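# Lift and pinch-hold a folded letter uncreased

## Task

Raise the letter off the table without putting a crease in it or in the envelope, and end with it held in a pinch by one or both hands, still folded, with no contact with anything other than the gripping hand(s).

## Robot and tools

Robot: two arms, left_arm (base at +0.024, +0.362, +0.003 m) carrying a five-finger left hand, and right_arm (base at -0.004, -0.279, -0.002 m) carrying a right hand; both bases are yawed about 2.7 degrees clockwise. A post stands on the floor behind the arms and a camera stand sits between them just behind the bases; neither moves, so do not strike them.

Scene frame: origin at table-top height, midway between the nominal bases; +x points out over the table, +z up, +y toward left_arm. Arm names do not match image sides. All reported hand positions (metres) and quaternions (w, x, y, z) are in this frame and may be off by a few centimetres.

Hand point: a spot 0.15 m out from the wrist mounting face along the fingers and 0.05 m in front of the palm. Its +z runs along straight fingers, +y leaves the palm. On the right hand +x points across the palm away from the thumb; on the left hand +x points toward the thumb. Straight fingertips reach 0.06 to 0.07 m past the point along +z, with their centre lines 0.06 m behind it (-y). A rigid wrist bracket on the little-finger side can collide with things.

The 28-number row (every value in [-1, 1], always all 28 even if one arm is idle): left dx, dy, dz, rx, ry, rz; left thumb_turn, thumb_bend, index, middle, ring, little, force_limit, speed; then the same 14 for the right arm. The six pose numbers are offsets, not poses: measured along scene axes from that arm's Hand target as it was when the action (or move) began, with the turn taken about the hand point. 1.0 equals 0.6 m or 180 degrees; rx, ry, rz form a single rotation vector. Sending the same offset again moves the arm further. All six at 0 asks nothing new of that arm. The controller limits each step's commanded orientation to 40 degrees from the measured one.

Hand numbers are absolute targets: -1 open/straight, +1 closed/curled. thumb_turn +1 brings the thumb in front of the palm, opposite the fingers. force_limit maps -1 to about 0 N and +1 to 10 N at the fingertip (15 N for the two thumb motors). speed rises from near zero at -1 to full at +0.48 and beyond; a full stroke at full speed lasts 0.49 s. For a soft pinch on paper, close at speed -0.94 or below with a low force_limit. No value means 'unchanged': to keep a hand as it is, resend the eight numbers you last sent it; before any were sent, use its hand_measured six plus hand_force_limit and hand_speed. A fingertip pinch (thumb tip against the index pad) suits thin light items.

Tools:
- execute_actions(actions, cameras): actions is a list of actions; each action is a list of up to 15 rows, one per 1/30 s step; a short action repeats its final row until step 15 (0.5 s total). Every row in an action is an offset from the start-of-action Hand target. Images come only with an empty actions list or when cameras names them (["all"], [] or specific names).
- move(target, speed, blend, blocking, cameras): target is one 28-number row or a list of up to 15; every row's offsets count from the Hand targets at the move's start, not from the previous target. speed in m/s, 0.002 to 4.3 (default 0.25), turns capped at twice that in rad/s; one value or one per target. blend in metres rounds corners (0 = stop at each). A move is capped at 10 s, does not avoid obstacles and overshoots more when fast. blocking=false returns after about 0.5 s while it continues.
- wait(seconds 0 to 3600): lets time pass, sends nothing new.
- stop(): brakes the running move.
- zoom_image(camera, region [x0, y0, x1, y1] in pixels, at most 504 by 504): enlarges part of that camera's newest image.
- show_instructions(): shows the reference pages.
- finished_scene(scene=1): ends the scene permanently.
Cameras: cam_head_left, cam_head_right, cam_high, cam_left_wrist, cam_right_wrist, each 896x504.

Results: end_effector_position and end_effector_quat_wxyz per arm; Hand target (the last commanded pose after clipping, base of the next offsets); Joint positions, velocities (may be omitted when all are at noise level) and torques (offset, noisy, wrist numbers 3 and 4 wrap at ±28 N m). Per hand, six-value lists in motor order: hand_measured (position on the command scale), hand_stopped_by (moving, target, force, stalled, fault), hand_load_n (fingertip force, positive when pushed open; a lost grip shows as near 0), plus hand_force_limit and hand_speed. Action calls also list positions at some steps. A move adds a 'move:' line: done, off_target, moving, held or fault, and limits=paced (pose clipped) or limits=held (steps withheld).

Arm behaviour: arms are loose and sag; resting 1 to 3 cm (sometimes 5) short, usually low, is normal and not contact. If short, send the gap as an extra offset. A blocked arm keeps pressing; to release, command back beyond the hand point. Near the waist axis a small hand motion can swing the whole arm. Joint ranges (rad): waist -2.880 to 2.880, shoulder 0 to 3.142, elbow 0 to 3.019, wrist pitch -1.693 to 1.571, wrist yaw -1.571 to 1.571, wrist roll -2.094 to 2.094.

Avoid: dropping anything (even millimetres), letting an object leave the table, releasing moving items, fast impacts, pressing hard into the table, overloading fingers, and any arm-to-arm contact, including one hand closing on the other's fingers. Holding stretched out or pushing at an unreachable pose heats motors: MOTOR HOT appears at 85 °C, and at 100 °C that arm goes limp for 30 to 60 s. Any arm stop is costly.

Each tool is called after ">>>" as a command line: name --argument value for each argument, lists and objects as JSON in quotes; but a table of rows of numbers goes row by row, as --pt "numbers of a row", without its own name.

Reference images:

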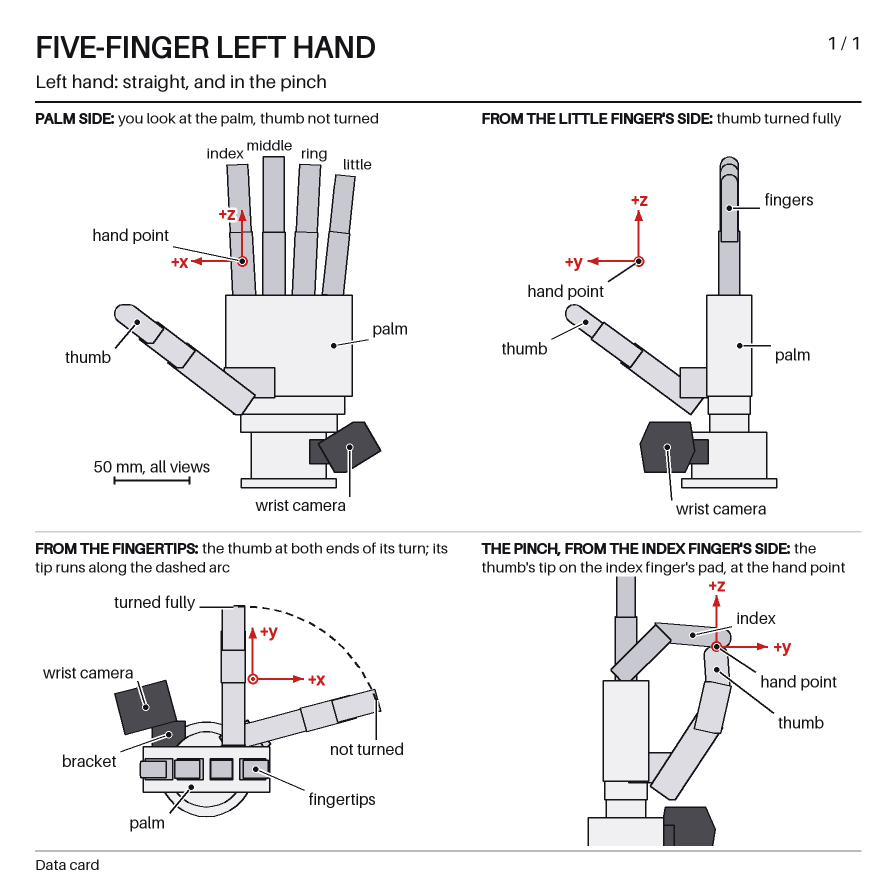

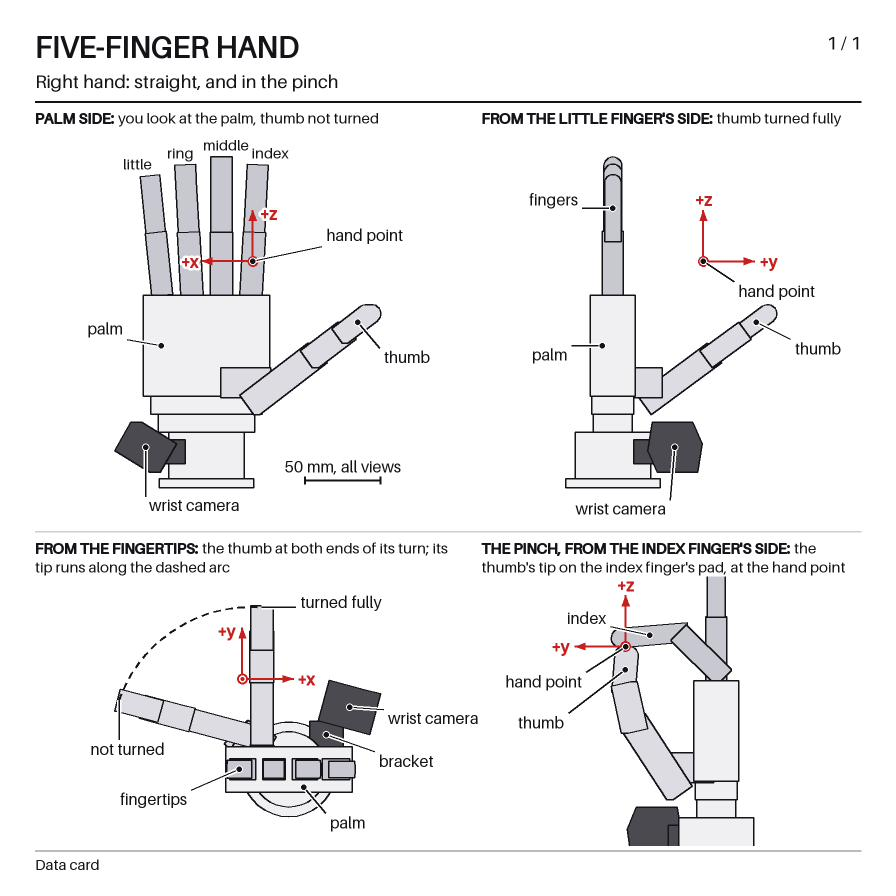

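## Session

>>> execute_actions --actions '[]'

Scene clock: 0.00 s.
left_arm: end_effector_position=(+0.4868, +0.1261, +0.1798) hand_measured=(-1.000, -1.000, -1.000, -1.000, -1.000, -1.000) hand_load_n=(+0.0, +0.0, +0.0, +0.0, +0.0, +0.0) hand_stopped_by=(target, target, target, target, target, target) hand_force_limit=0.00 hand_speed=-0.80 end_effector_quat_wxyz=(-0.045, +0.969, -0.116, +0.213) | right_arm: end_effector_position=(+0.4973, -0.0306, +0.3421) hand_measured=(-1.000, -1.000, -1.000, -1.000, -1.000, -1.000) hand_load_n=(+0.0, +0.0, +0.0, +0.0, +0.0, +0.0) hand_stopped_by=(target, target, target, target, target, target) hand_force_limit=0.00 hand_speed=-0.80 end_effector_quat_wxyz=(+0.297, -0.332, +0.770, +0.457)
Joint positions: left_arm=[-0.406 1.362 1.103 -0.931 -0.221 -1.742] | right_arm=[0.136 1.573 1.372 -0.848 -1.083 1.164]
Joint velocities: within noise
Joint torques (N m): no reading
Heat: left arm: hottest wrist yaw 31 °C; right arm: hottest waist 31 °C.
Hand target: left_arm +0.4977, +0.1215, +0.2011; -0.039, +0.965, -0.111, +0.235 | right_arm +0.5010, -0.0299, +0.3536; +0.308, -0.337, +0.765, +0.454

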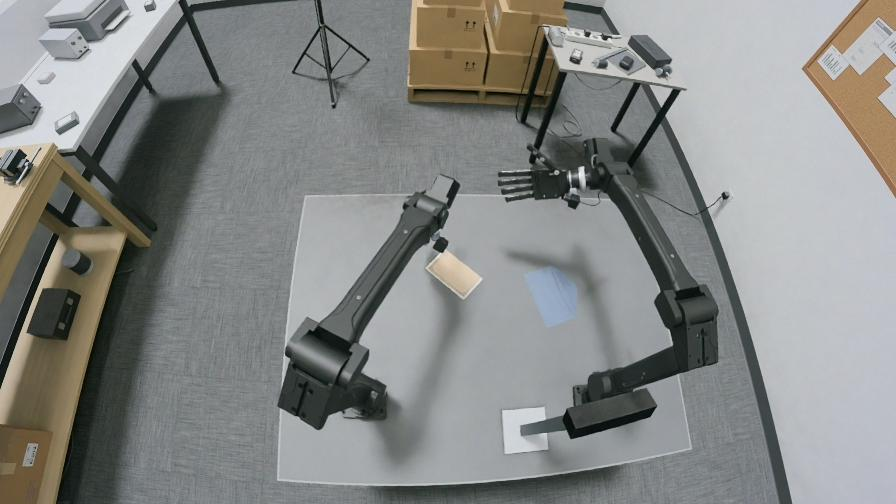

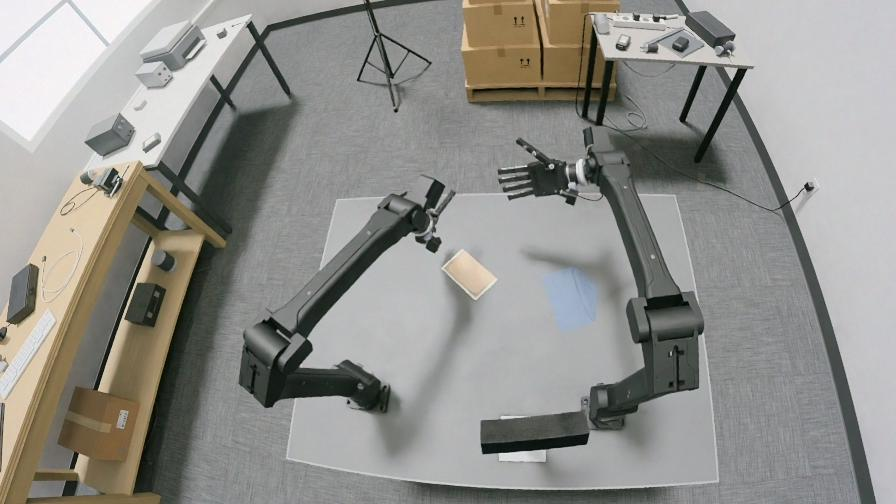

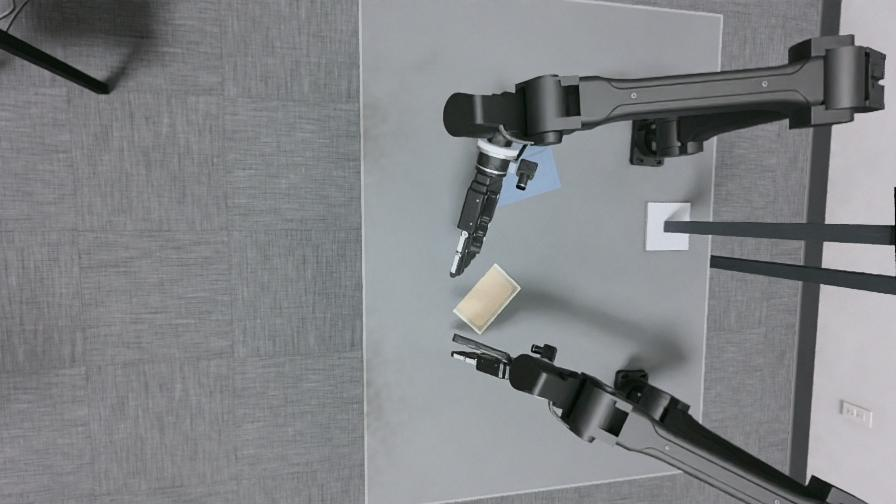

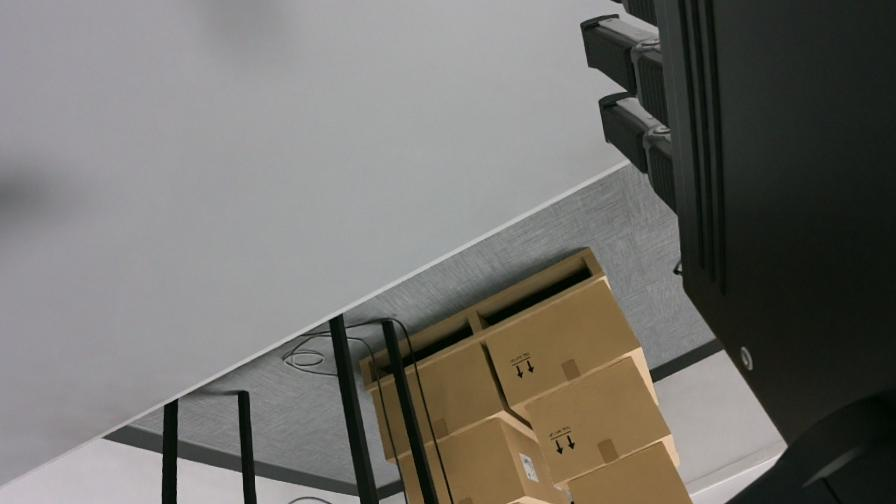

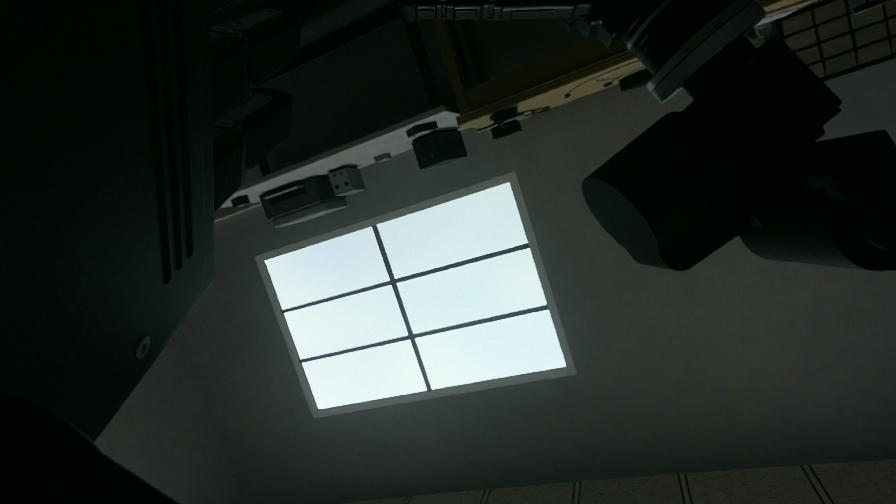

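>>> zoom_image --camera "cam_head_left" --region '[400, 220, 620, 344]'

>>> zoom_image --camera "cam_head_right" --region '[420, 220, 640, 344]'

>>> zoom_image --camera "cam_high" --region '[400, 130, 620, 400]'

Scaled by 2.291 from the camera's image (finer frame: 1280x720).

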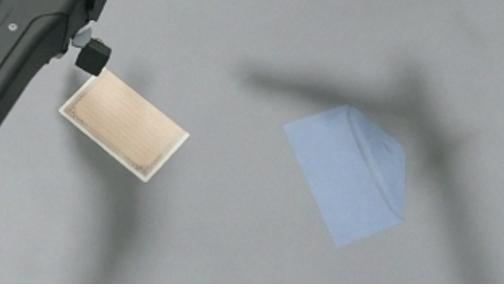

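Scaled by 2.291 from the camera's image (finer frame: 1280x720).

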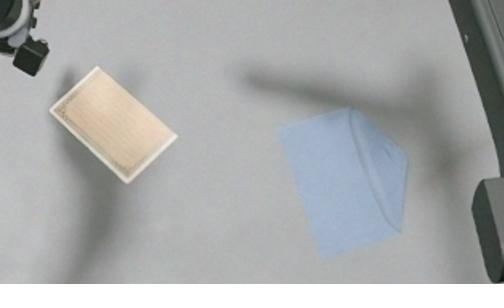

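Scaled by 1.867 from the camera's image (finer frame: 1280x720).

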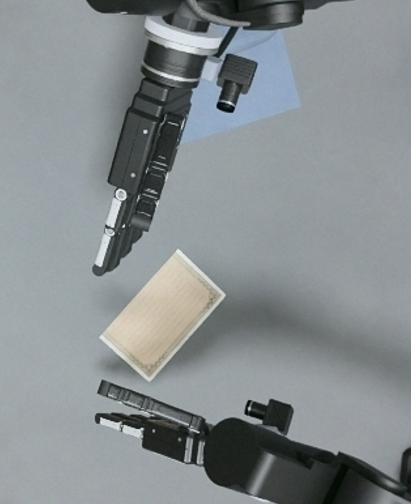

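>>> move --target '[-0.167,0,0.08,-0.0125,0.138,0,-1,-1,-1,-1,-1,-1,0,-0.8,0,-0.25,0,0,0,0,-1,-1,-1,-1,-1,-1,0,-0.8]' --speed 0.2 --cameras '["all"]'

Scene clock: 36.17 s.
left_arm: end_effector_position=(+0.3860, +0.1308, +0.2224) hand_measured=(-1.000, -1.000, -1.000, -1.000, -1.000, -1.000) hand_load_n=(+0.0, +0.0, +0.0, +0.0, +0.0, +0.0) hand_stopped_by=(target, target, target, target, target, target) hand_force_limit=0.00 hand_speed=-0.80 end_effector_quat_wxyz=(-0.008, +0.993, -0.116, -0.001) | right_arm: end_effector_position=(+0.4926, -0.1758, +0.3442) hand_measured=(-1.000, -1.000, -1.000, -1.000, -1.000, -1.000) hand_load_n=(+0.0, +0.0, +0.0, +0.0, +0.0, +0.0) hand_stopped_by=(target, target, target, target, target, target) hand_force_limit=0.00 hand_speed=-0.80 end_effector_quat_wxyz=(+0.298, -0.330, +0.767, +0.462)
Joint positions: left_arm=[-0.408 1.348 1.279 -1.51 -0.014 -1.791] | right_arm=[-0.154 1.688 1.539 -1.5 -1.163 0.506]
Joint torques (N m): left_arm=[-1.32 -7.71 12.92 -1.17 0.21 -0.02] | right_arm=[-0.73 -12.69 12.78 -0.44 -0.78 0.02]
Heat: left arm: hottest elbow 34 °C; right arm: hottest elbow 33 °C.
Hand target: left_arm +0.3975, +0.1215, +0.2491; +0.005, +0.993, -0.112, +0.024 | right_arm +0.5010, -0.1799, +0.3536; +0.308, -0.337, +0.765, +0.454
Off the commanded pose: left_arm 0.031 m, 3 deg | right_arm 0.013 m, 2 deg.
move: off_target (left_arm, right_arm)

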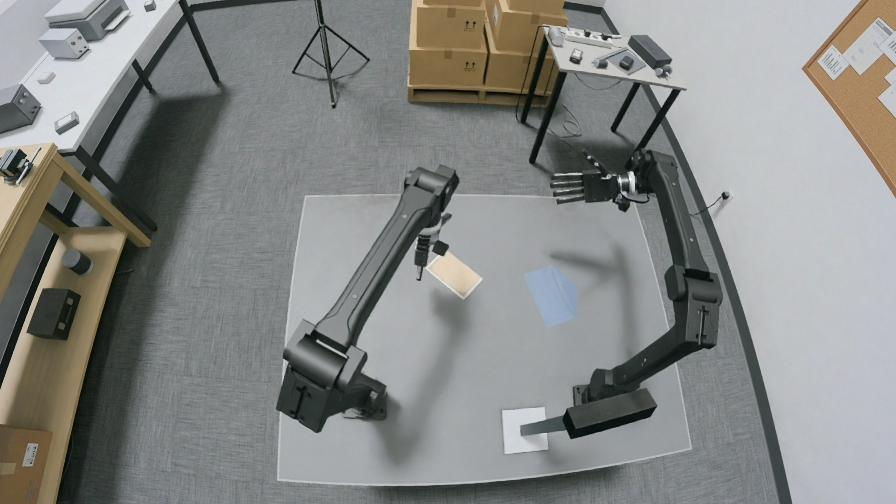

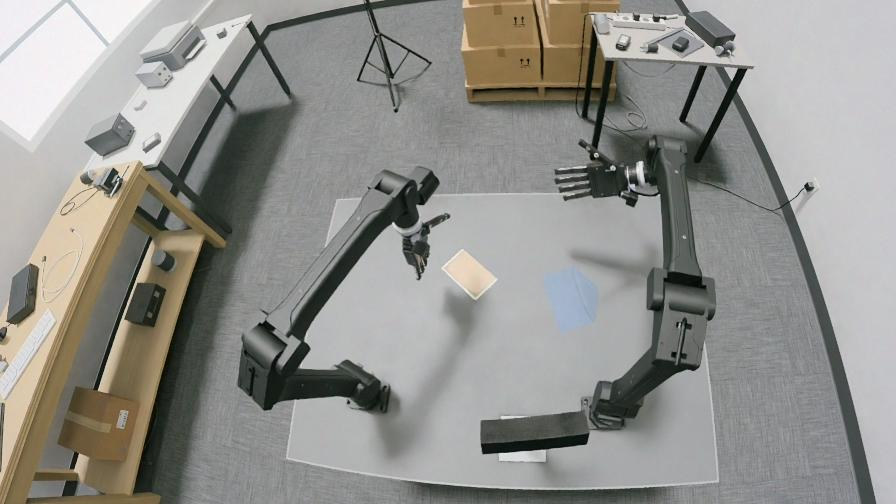

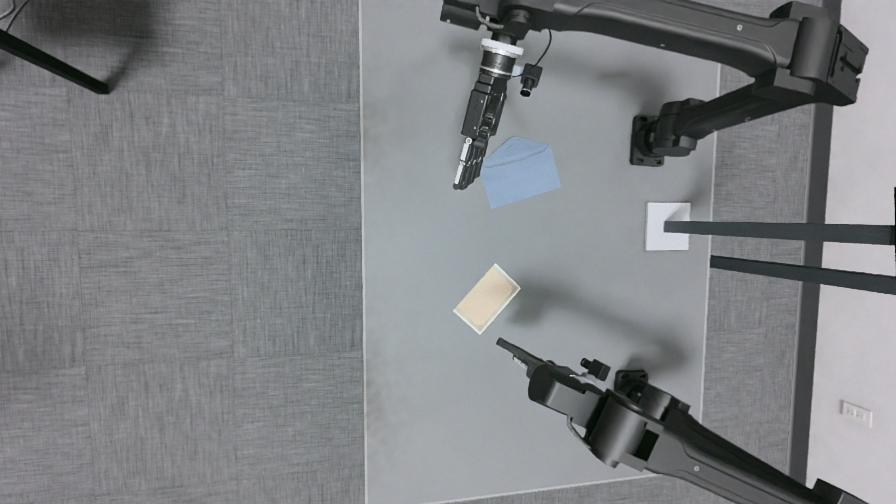

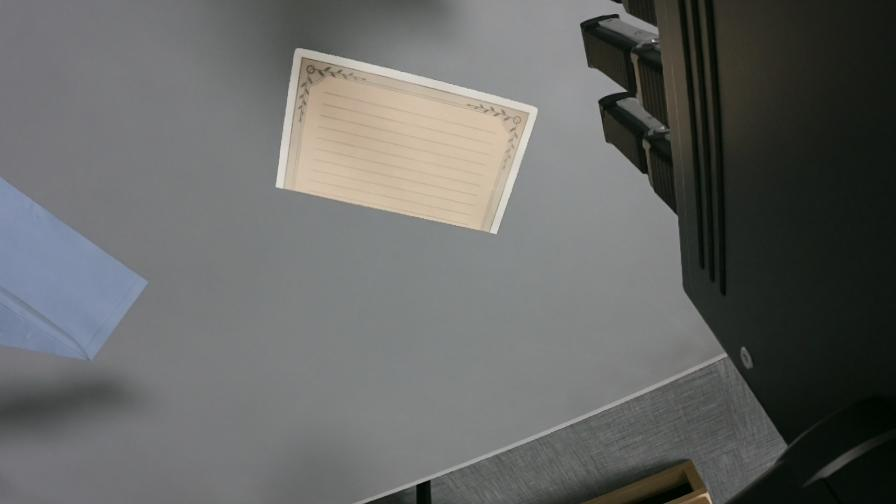

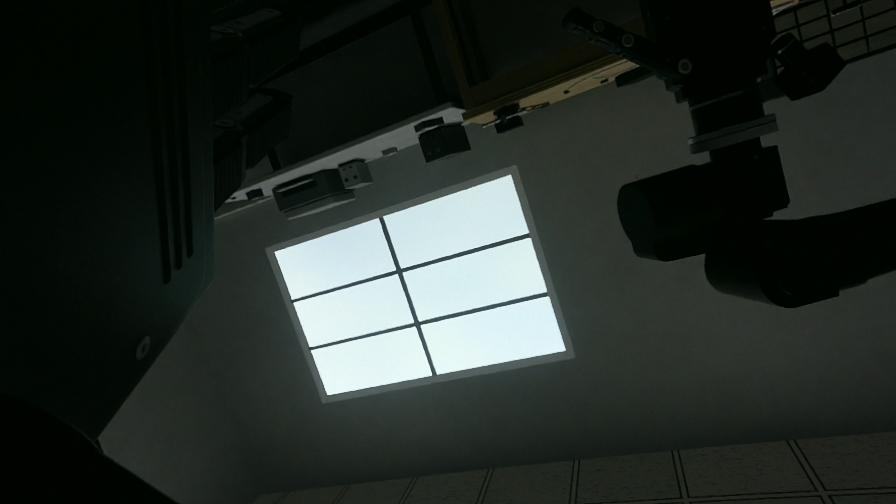

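>>> zoom_image --camera "cam_left_wrist" --region '[250, 20, 570, 260]'

Scaled by 1.575 from the camera's image (finer frame: 1280x720).

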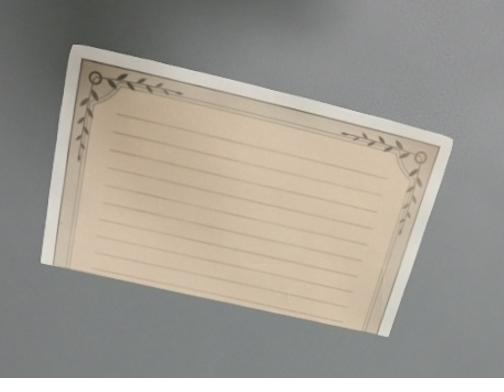

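>>> move --target '[0.088,-0.152,-0.09,0,0,-0.158,-1,-1,-0.7,-0.55,-0.7,-1,0,-0.2,0,0,0,0,0,0,-1,-1,-1,-1,-1,-1,0,-0.8]' --speed 0.2 --cameras '["all"]'

Scene clock: 78.20 s.
left_arm: end_effector_position=(+0.4364, +0.0442, +0.1729) hand_measured=(-1.000, -1.000, -0.700, -0.550, -0.700, -1.000) hand_load_n=(+0.0, +0.0, +0.0, +0.0, +0.0, +0.0) hand_stopped_by=(target, target, target, target, target, target) hand_force_limit=0.00 hand_speed=-0.20 end_effector_quat_wxyz=(+0.002, +0.939, -0.343, -0.009) | right_arm: end_effector_position=(+0.4925, -0.1758, +0.3442) hand_measured=(-1.000, -1.000, -1.000, -1.000, -1.000, -1.000) hand_load_n=(+0.0, +0.0, +0.0, +0.0, +0.0, +0.0) hand_stopped_by=(target, target, target, target, target, target) hand_force_limit=0.00 hand_speed=-0.80 end_effector_quat_wxyz=(+0.299, -0.331, +0.767, +0.462)
Joint positions: left_arm=[-0.485 1.662 1.496 -1.421 0.006 -1.4] | right_arm=[-0.154 1.688 1.539 -1.5 -1.163 0.505]
Joint torques (N m): left_arm=[-1.44 -11.34 12.67 -0.53 0.24 0.21] | right_arm=[-0.62 -12.69 12.81 -0.49 -0.78 0.02]
Heat: left arm: hottest elbow 43 °C; right arm: hottest elbow 36 °C.
Hand target: left_arm +0.4503, +0.0303, +0.1951; +0.011, +0.936, -0.352, +0.022 | right_arm +0.5010, -0.1799, +0.3536; +0.308, -0.337, +0.765, +0.454
Off the commanded pose: left_arm 0.030 m, 4 deg | right_arm 0.013 m, 2 deg.
move: off_target (left_arm)

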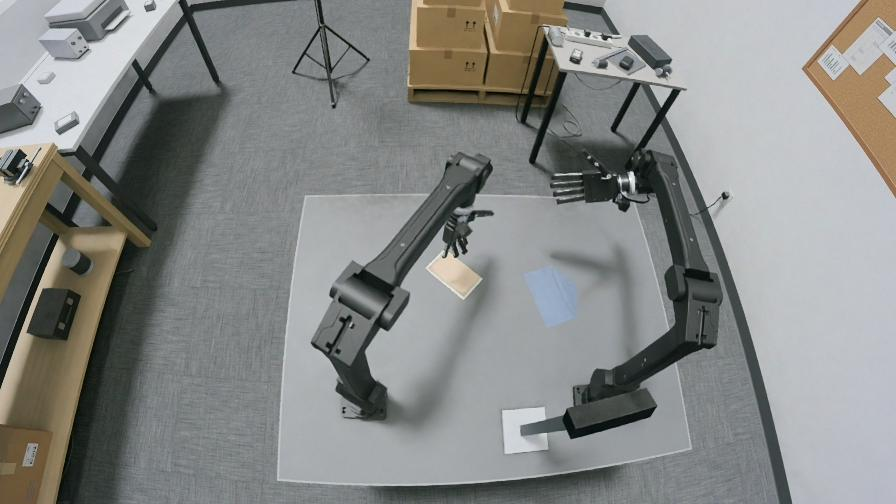

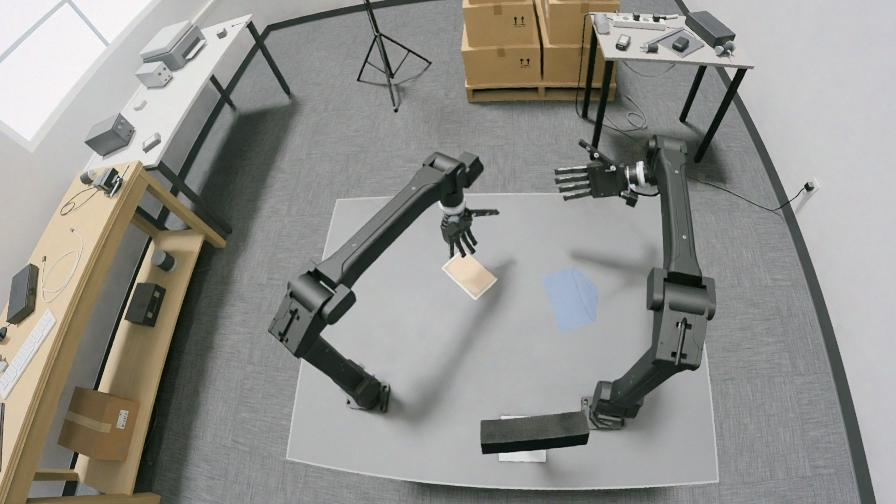

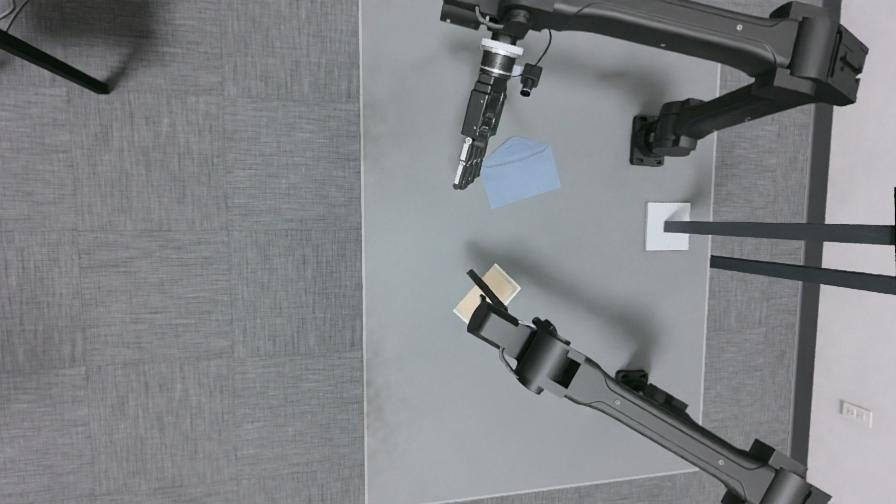

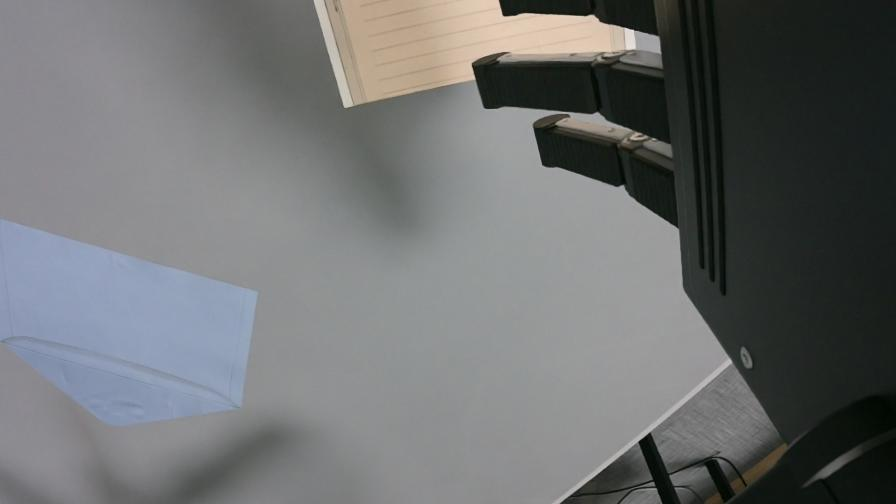

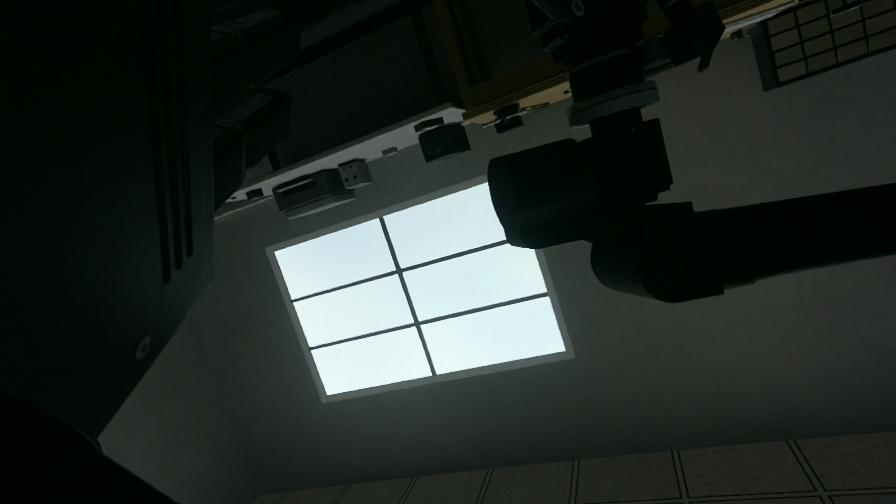

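>>> zoom_image --camera "cam_head_left" --region '[380, 170, 540, 320]'

>>> zoom_image --camera "cam_high" --region '[400, 220, 560, 370]'

Scaled by 3.150 from the camera's image (finer frame: 1280x720).

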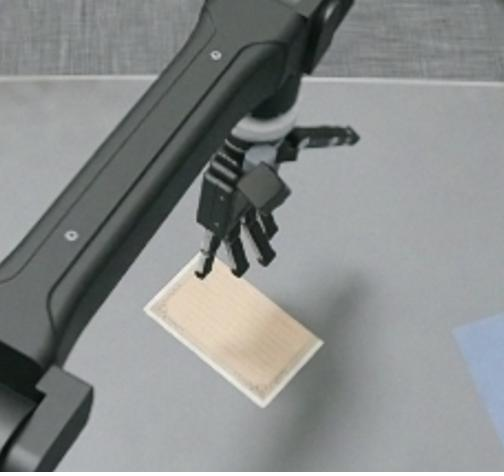

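Scaled by 3.150 from the camera's image (finer frame: 1280x720).

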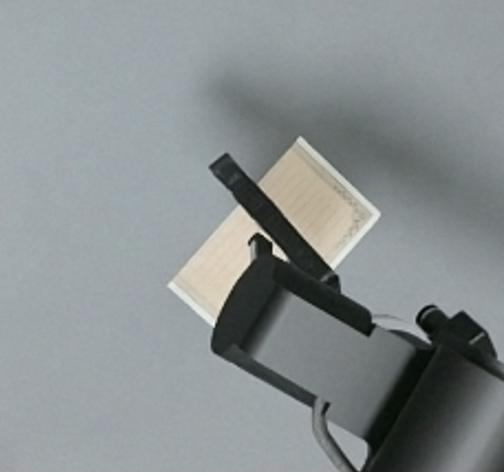

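>>> move --target '[0,0,-0.117,0,0,0,-1,-1,-0.7,-0.55,-0.7,-1,0,-0.2,0,0,0,0,0,0,-1,-1,-1,-1,-1,-1,0,-0.8]' --speed 0.15 --cameras '["cam_head_left","cam_high","cam_left_wrist"]'

>>> zoom_image --camera "cam_head_left" --region '[380, 170, 540, 320]'

Scene clock: 86.40 s.
left_arm: end_effector_position=(+0.4468, +0.0381, +0.1160) hand_measured=(-1.000, -1.000, -0.700, -0.550, -0.700, -1.000) hand_load_n=(+0.0, +0.0, +0.0, +0.0, +0.0, +0.0) hand_stopped_by=(target, target, target, target, target, target) hand_force_limit=0.00 hand_speed=-0.20 end_effector_quat_wxyz=(+0.004, +0.939, -0.343, +0.005) | right_arm: end_effector_position=(+0.4925, -0.1758, +0.3442) hand_measured=(-1.000, -1.000, -1.000, -1.000, -1.000, -1.000) hand_load_n=(+0.0, +0.0, +0.0, +0.0, +0.0, +0.0) hand_stopped_by=(target, target, target, target, target, target) hand_force_limit=0.00 hand_speed=-0.80 end_effector_quat_wxyz=(+0.299, -0.331, +0.767, +0.462)
Joint positions: left_arm=[-0.485 1.708 1.401 -1.251 0.006 -1.4] | right_arm=[-0.154 1.688 1.539 -1.5 -1.163 0.505]
Joint torques (N m): left_arm=[-1.49 -12.34 8.85 -0.24 0.24 0.21] | right_arm=[-0.67 -12.69 12.81 -0.49 -0.78 0.02]
Heat: left arm: hottest elbow 44 °C; right arm: hottest elbow 37 °C.
Hand target: left_arm +0.4503, +0.0303, +0.1249; +0.011, +0.936, -0.352, +0.022 | right_arm +0.5010, -0.1799, +0.3536; +0.308, -0.337, +0.765, +0.454
Off the commanded pose: left_arm 0.012 m, 2 deg | right_arm 0.013 m, 2 deg.
move: off_target (left_arm)

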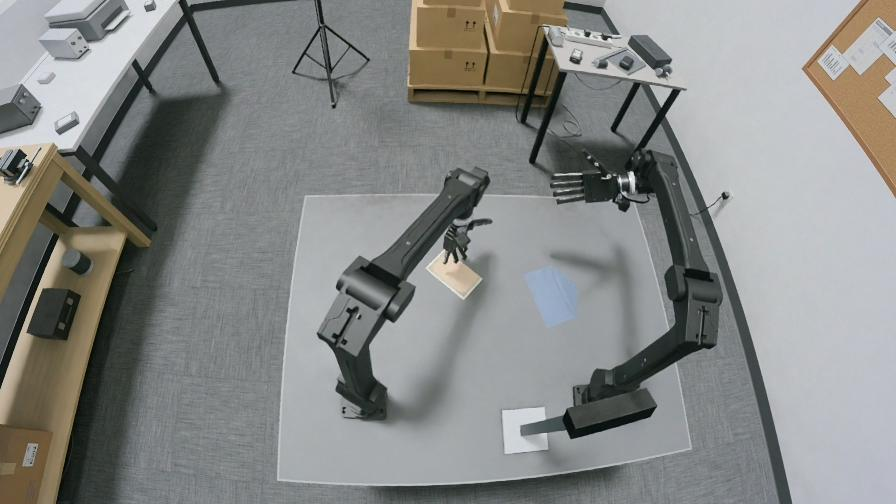

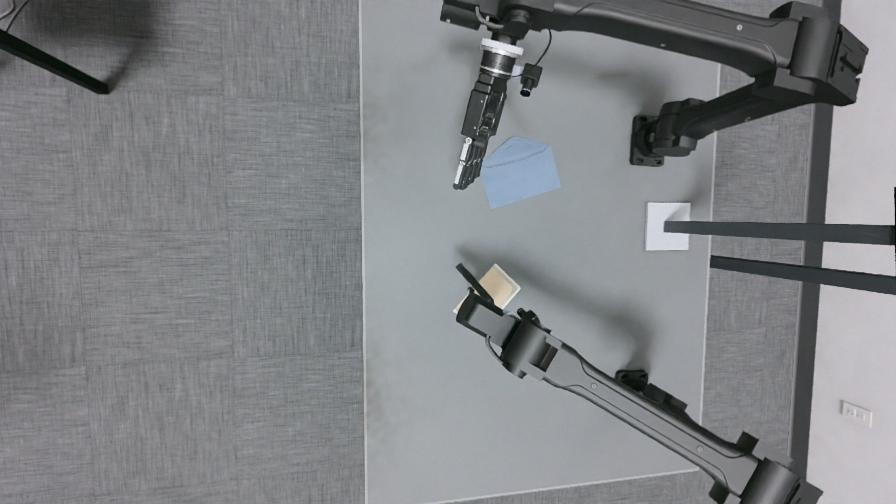

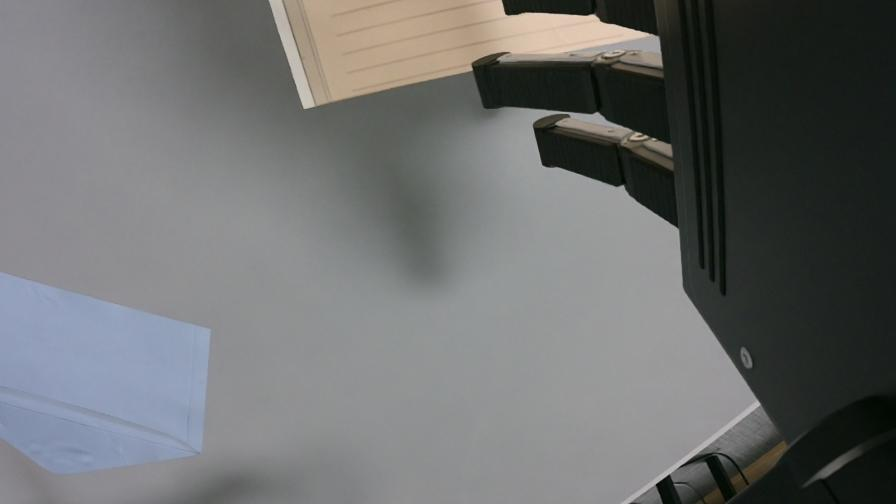

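Scaled by 3.150 from the camera's image (finer frame: 1280x720).

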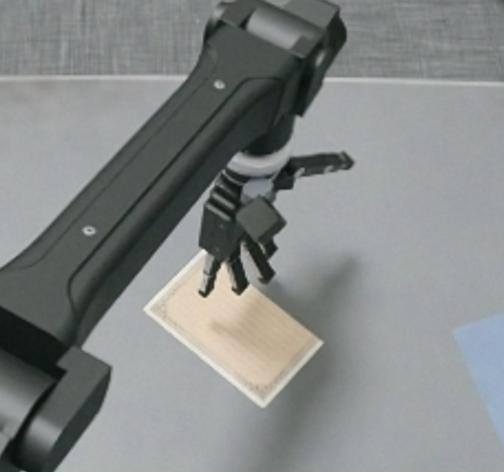

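>>> move --target '[-0.05,0.05,-0.05,0,0,0,-1,-1,-0.7,-0.55,-0.7,-1,0,-0.2,0,0,0,0,0,0,-1,-1,-1,-1,-1,-1,0,-0.8]' --speed 0.12 --cameras '["cam_head_left","cam_head_right","cam_left_wrist"]'

>>> zoom_image --camera "cam_head_left" --region '[380, 170, 540, 320]'

>>> zoom_image --camera "cam_head_right" --region '[390, 170, 550, 320]'

Scene clock: 95.60 s.
left_arm: end_effector_position=(+0.4123, +0.0613, +0.0819) hand_measured=(-1.000, -1.000, -0.700, -0.550, -0.700, -1.000) hand_load_n=(+0.0, +0.0, +0.0, +0.0, +0.0, +0.0) hand_stopped_by=(target, target, target, target, target, target) hand_force_limit=0.00 hand_speed=-0.20 end_effector_quat_wxyz=(+0.003, +0.937, -0.351, +0.001) | right_arm: end_effector_position=(+0.4925, -0.1758, +0.3442) hand_measured=(-1.000, -1.000, -1.000, -1.000, -1.000, -1.000) hand_load_n=(+0.0, +0.0, +0.0, +0.0, +0.0, +0.0) hand_stopped_by=(target, target, target, target, target, target) hand_force_limit=0.00 hand_speed=-0.80 end_effector_quat_wxyz=(+0.299, -0.331, +0.767, +0.462)
Joint positions: left_arm=[-0.479 1.647 1.226 -1.147 0.006 -1.378] | right_arm=[-0.154 1.688 1.539 -1.5 -1.163 0.505]
Joint torques (N m): left_arm=[0.03 -12.16 8.05 -0.25 0.24 0.21] | right_arm=[-0.62 -12.57 12.82 -0.49 -0.78 0.02]
Heat: left arm: hottest elbow 42 °C; right arm: hottest elbow 37 °C.
Hand target: left_arm +0.4203, +0.0603, +0.0949; +0.011, +0.936, -0.352, +0.022 | right_arm +0.5010, -0.1799, +0.3536; +0.308, -0.337, +0.765, +0.454
Off the commanded pose: left_arm 0.015 m, 3 deg | right_arm 0.013 m, 2 deg.
move: off_target (left_arm)

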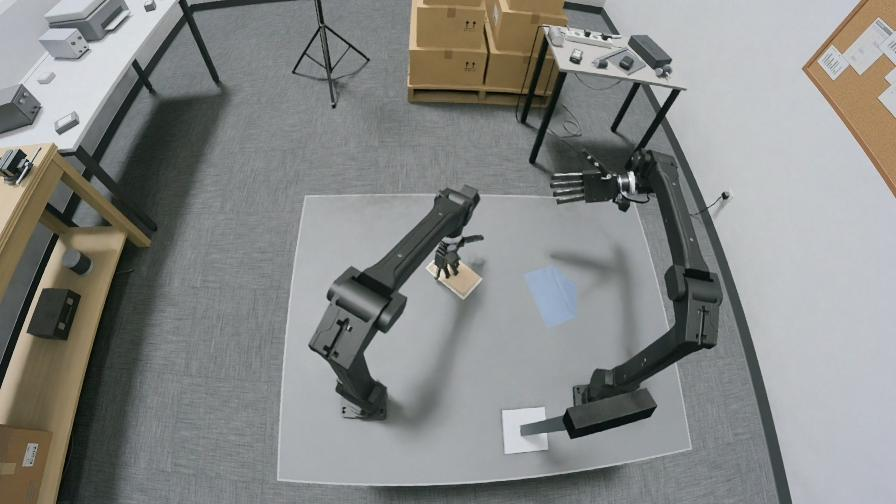

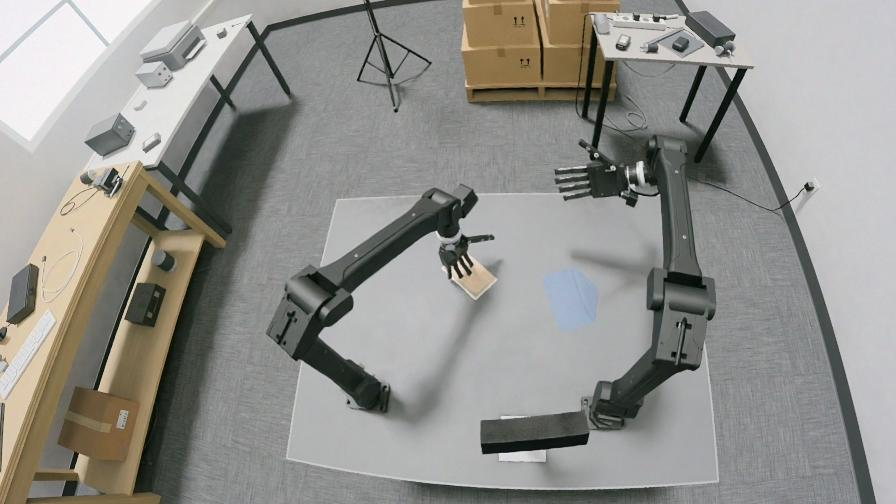

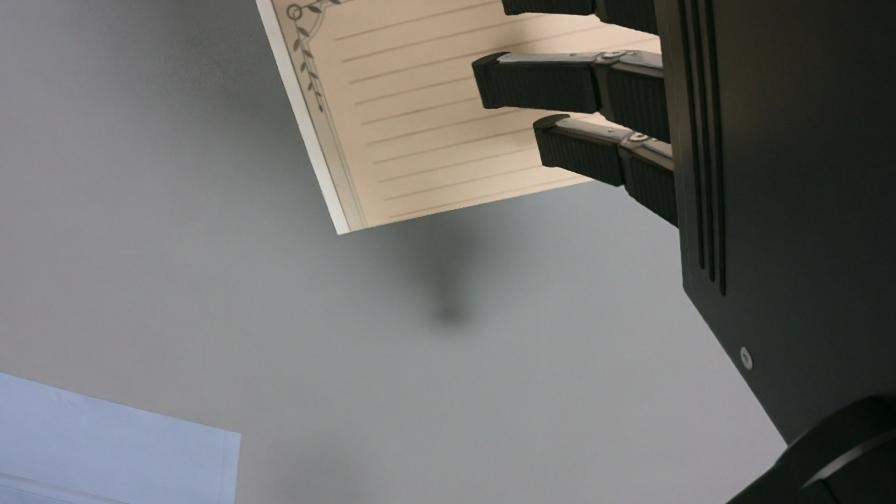

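Scaled by 3.150 from the camera's image (finer frame: 1280x720).

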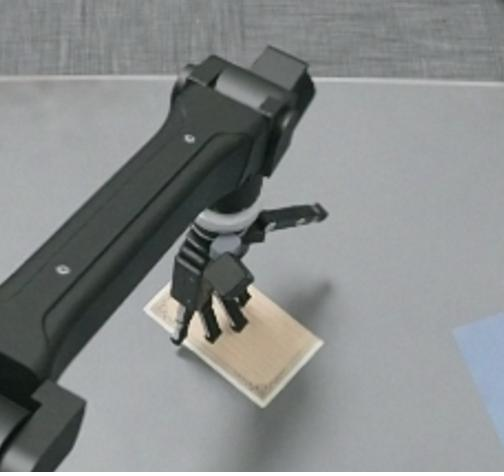

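Scaled by 3.150 from the camera's image (finer frame: 1280x720).

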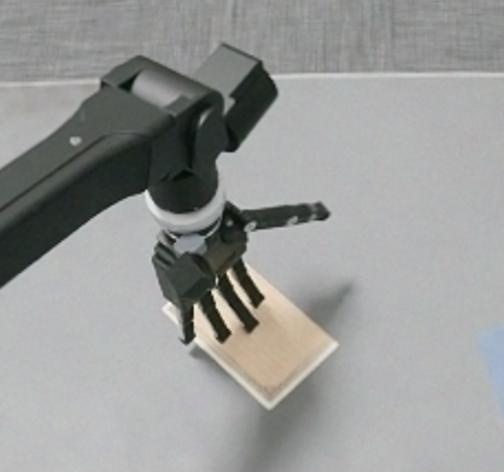

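>>> move --target '[0,0,-0.025,0,0,0,-1,-1,-0.7,-0.55,-0.7,-1,0,-0.2,0,0,0,0,0,0,-1,-1,-1,-1,-1,-1,0,-0.8]' --speed 0.05 --cameras '["cam_head_right","cam_left_wrist"]'

>>> zoom_image --camera "cam_head_right" --region '[430, 220, 510, 310]'

Scene clock: 99.80 s.
left_arm: end_effector_position=(+0.4126, +0.0611, +0.0743) hand_measured=(-1.000, -1.000, -0.700, -0.550, -0.700, -1.000) hand_load_n=(+0.0, +0.0, +0.0, +0.0, +0.0, +0.0) hand_stopped_by=(target, target, target, target, target, target) hand_force_limit=0.00 hand_speed=-0.20 end_effector_quat_wxyz=(+0.005, +0.936, -0.351, +0.009) | right_arm: end_effector_position=(+0.4925, -0.1758, +0.3442) hand_measured=(-1.000, -1.000, -1.000, -1.000, -1.000, -1.000) hand_load_n=(+0.0, -0.5, +0.0, +0.0, +0.0, +0.0) hand_stopped_by=(target, target, target, target, target, target) hand_force_limit=0.00 hand_speed=-0.80 end_effector_quat_wxyz=(+0.299, -0.331, +0.767, +0.462)
Joint positions: left_arm=[-0.479 1.647 1.203 -1.108 0.006 -1.378] | right_arm=[-0.154 1.688 1.539 -1.5 -1.163 0.505]
Joint torques (N m): left_arm=[0.32 -10.75 8.01 -0.2 0.24 0.21] | right_arm=[-0.62 -12.63 12.81 -0.49 -0.78 0.02]
Heat: left arm: hottest elbow 42 °C; right arm: hottest elbow 37 °C.
Hand target: left_arm +0.4203, +0.0603, +0.0799; +0.011, +0.936, -0.352, +0.022 | right_arm +0.5010, -0.1799, +0.3536; +0.308, -0.337, +0.765, +0.454
Off the commanded pose: left_arm 0.010 m, 2 deg | right_arm 0.013 m, 2 deg.
move: done

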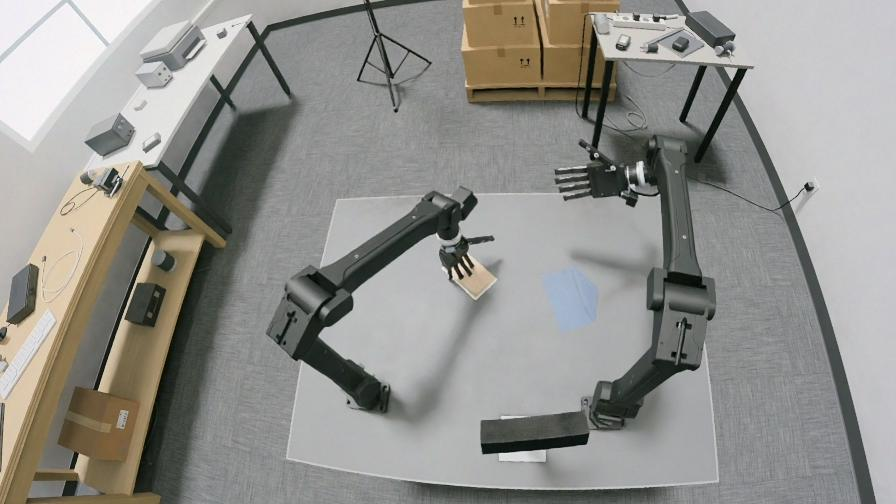

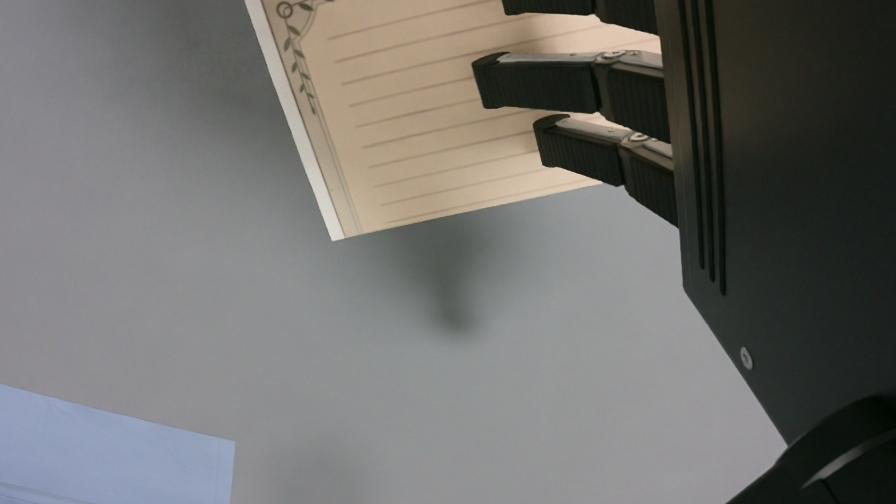

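Scaled by 5.600 from the camera's image (finer frame: 1280x720).

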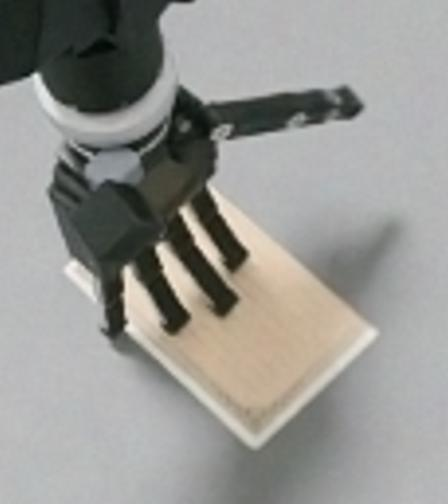

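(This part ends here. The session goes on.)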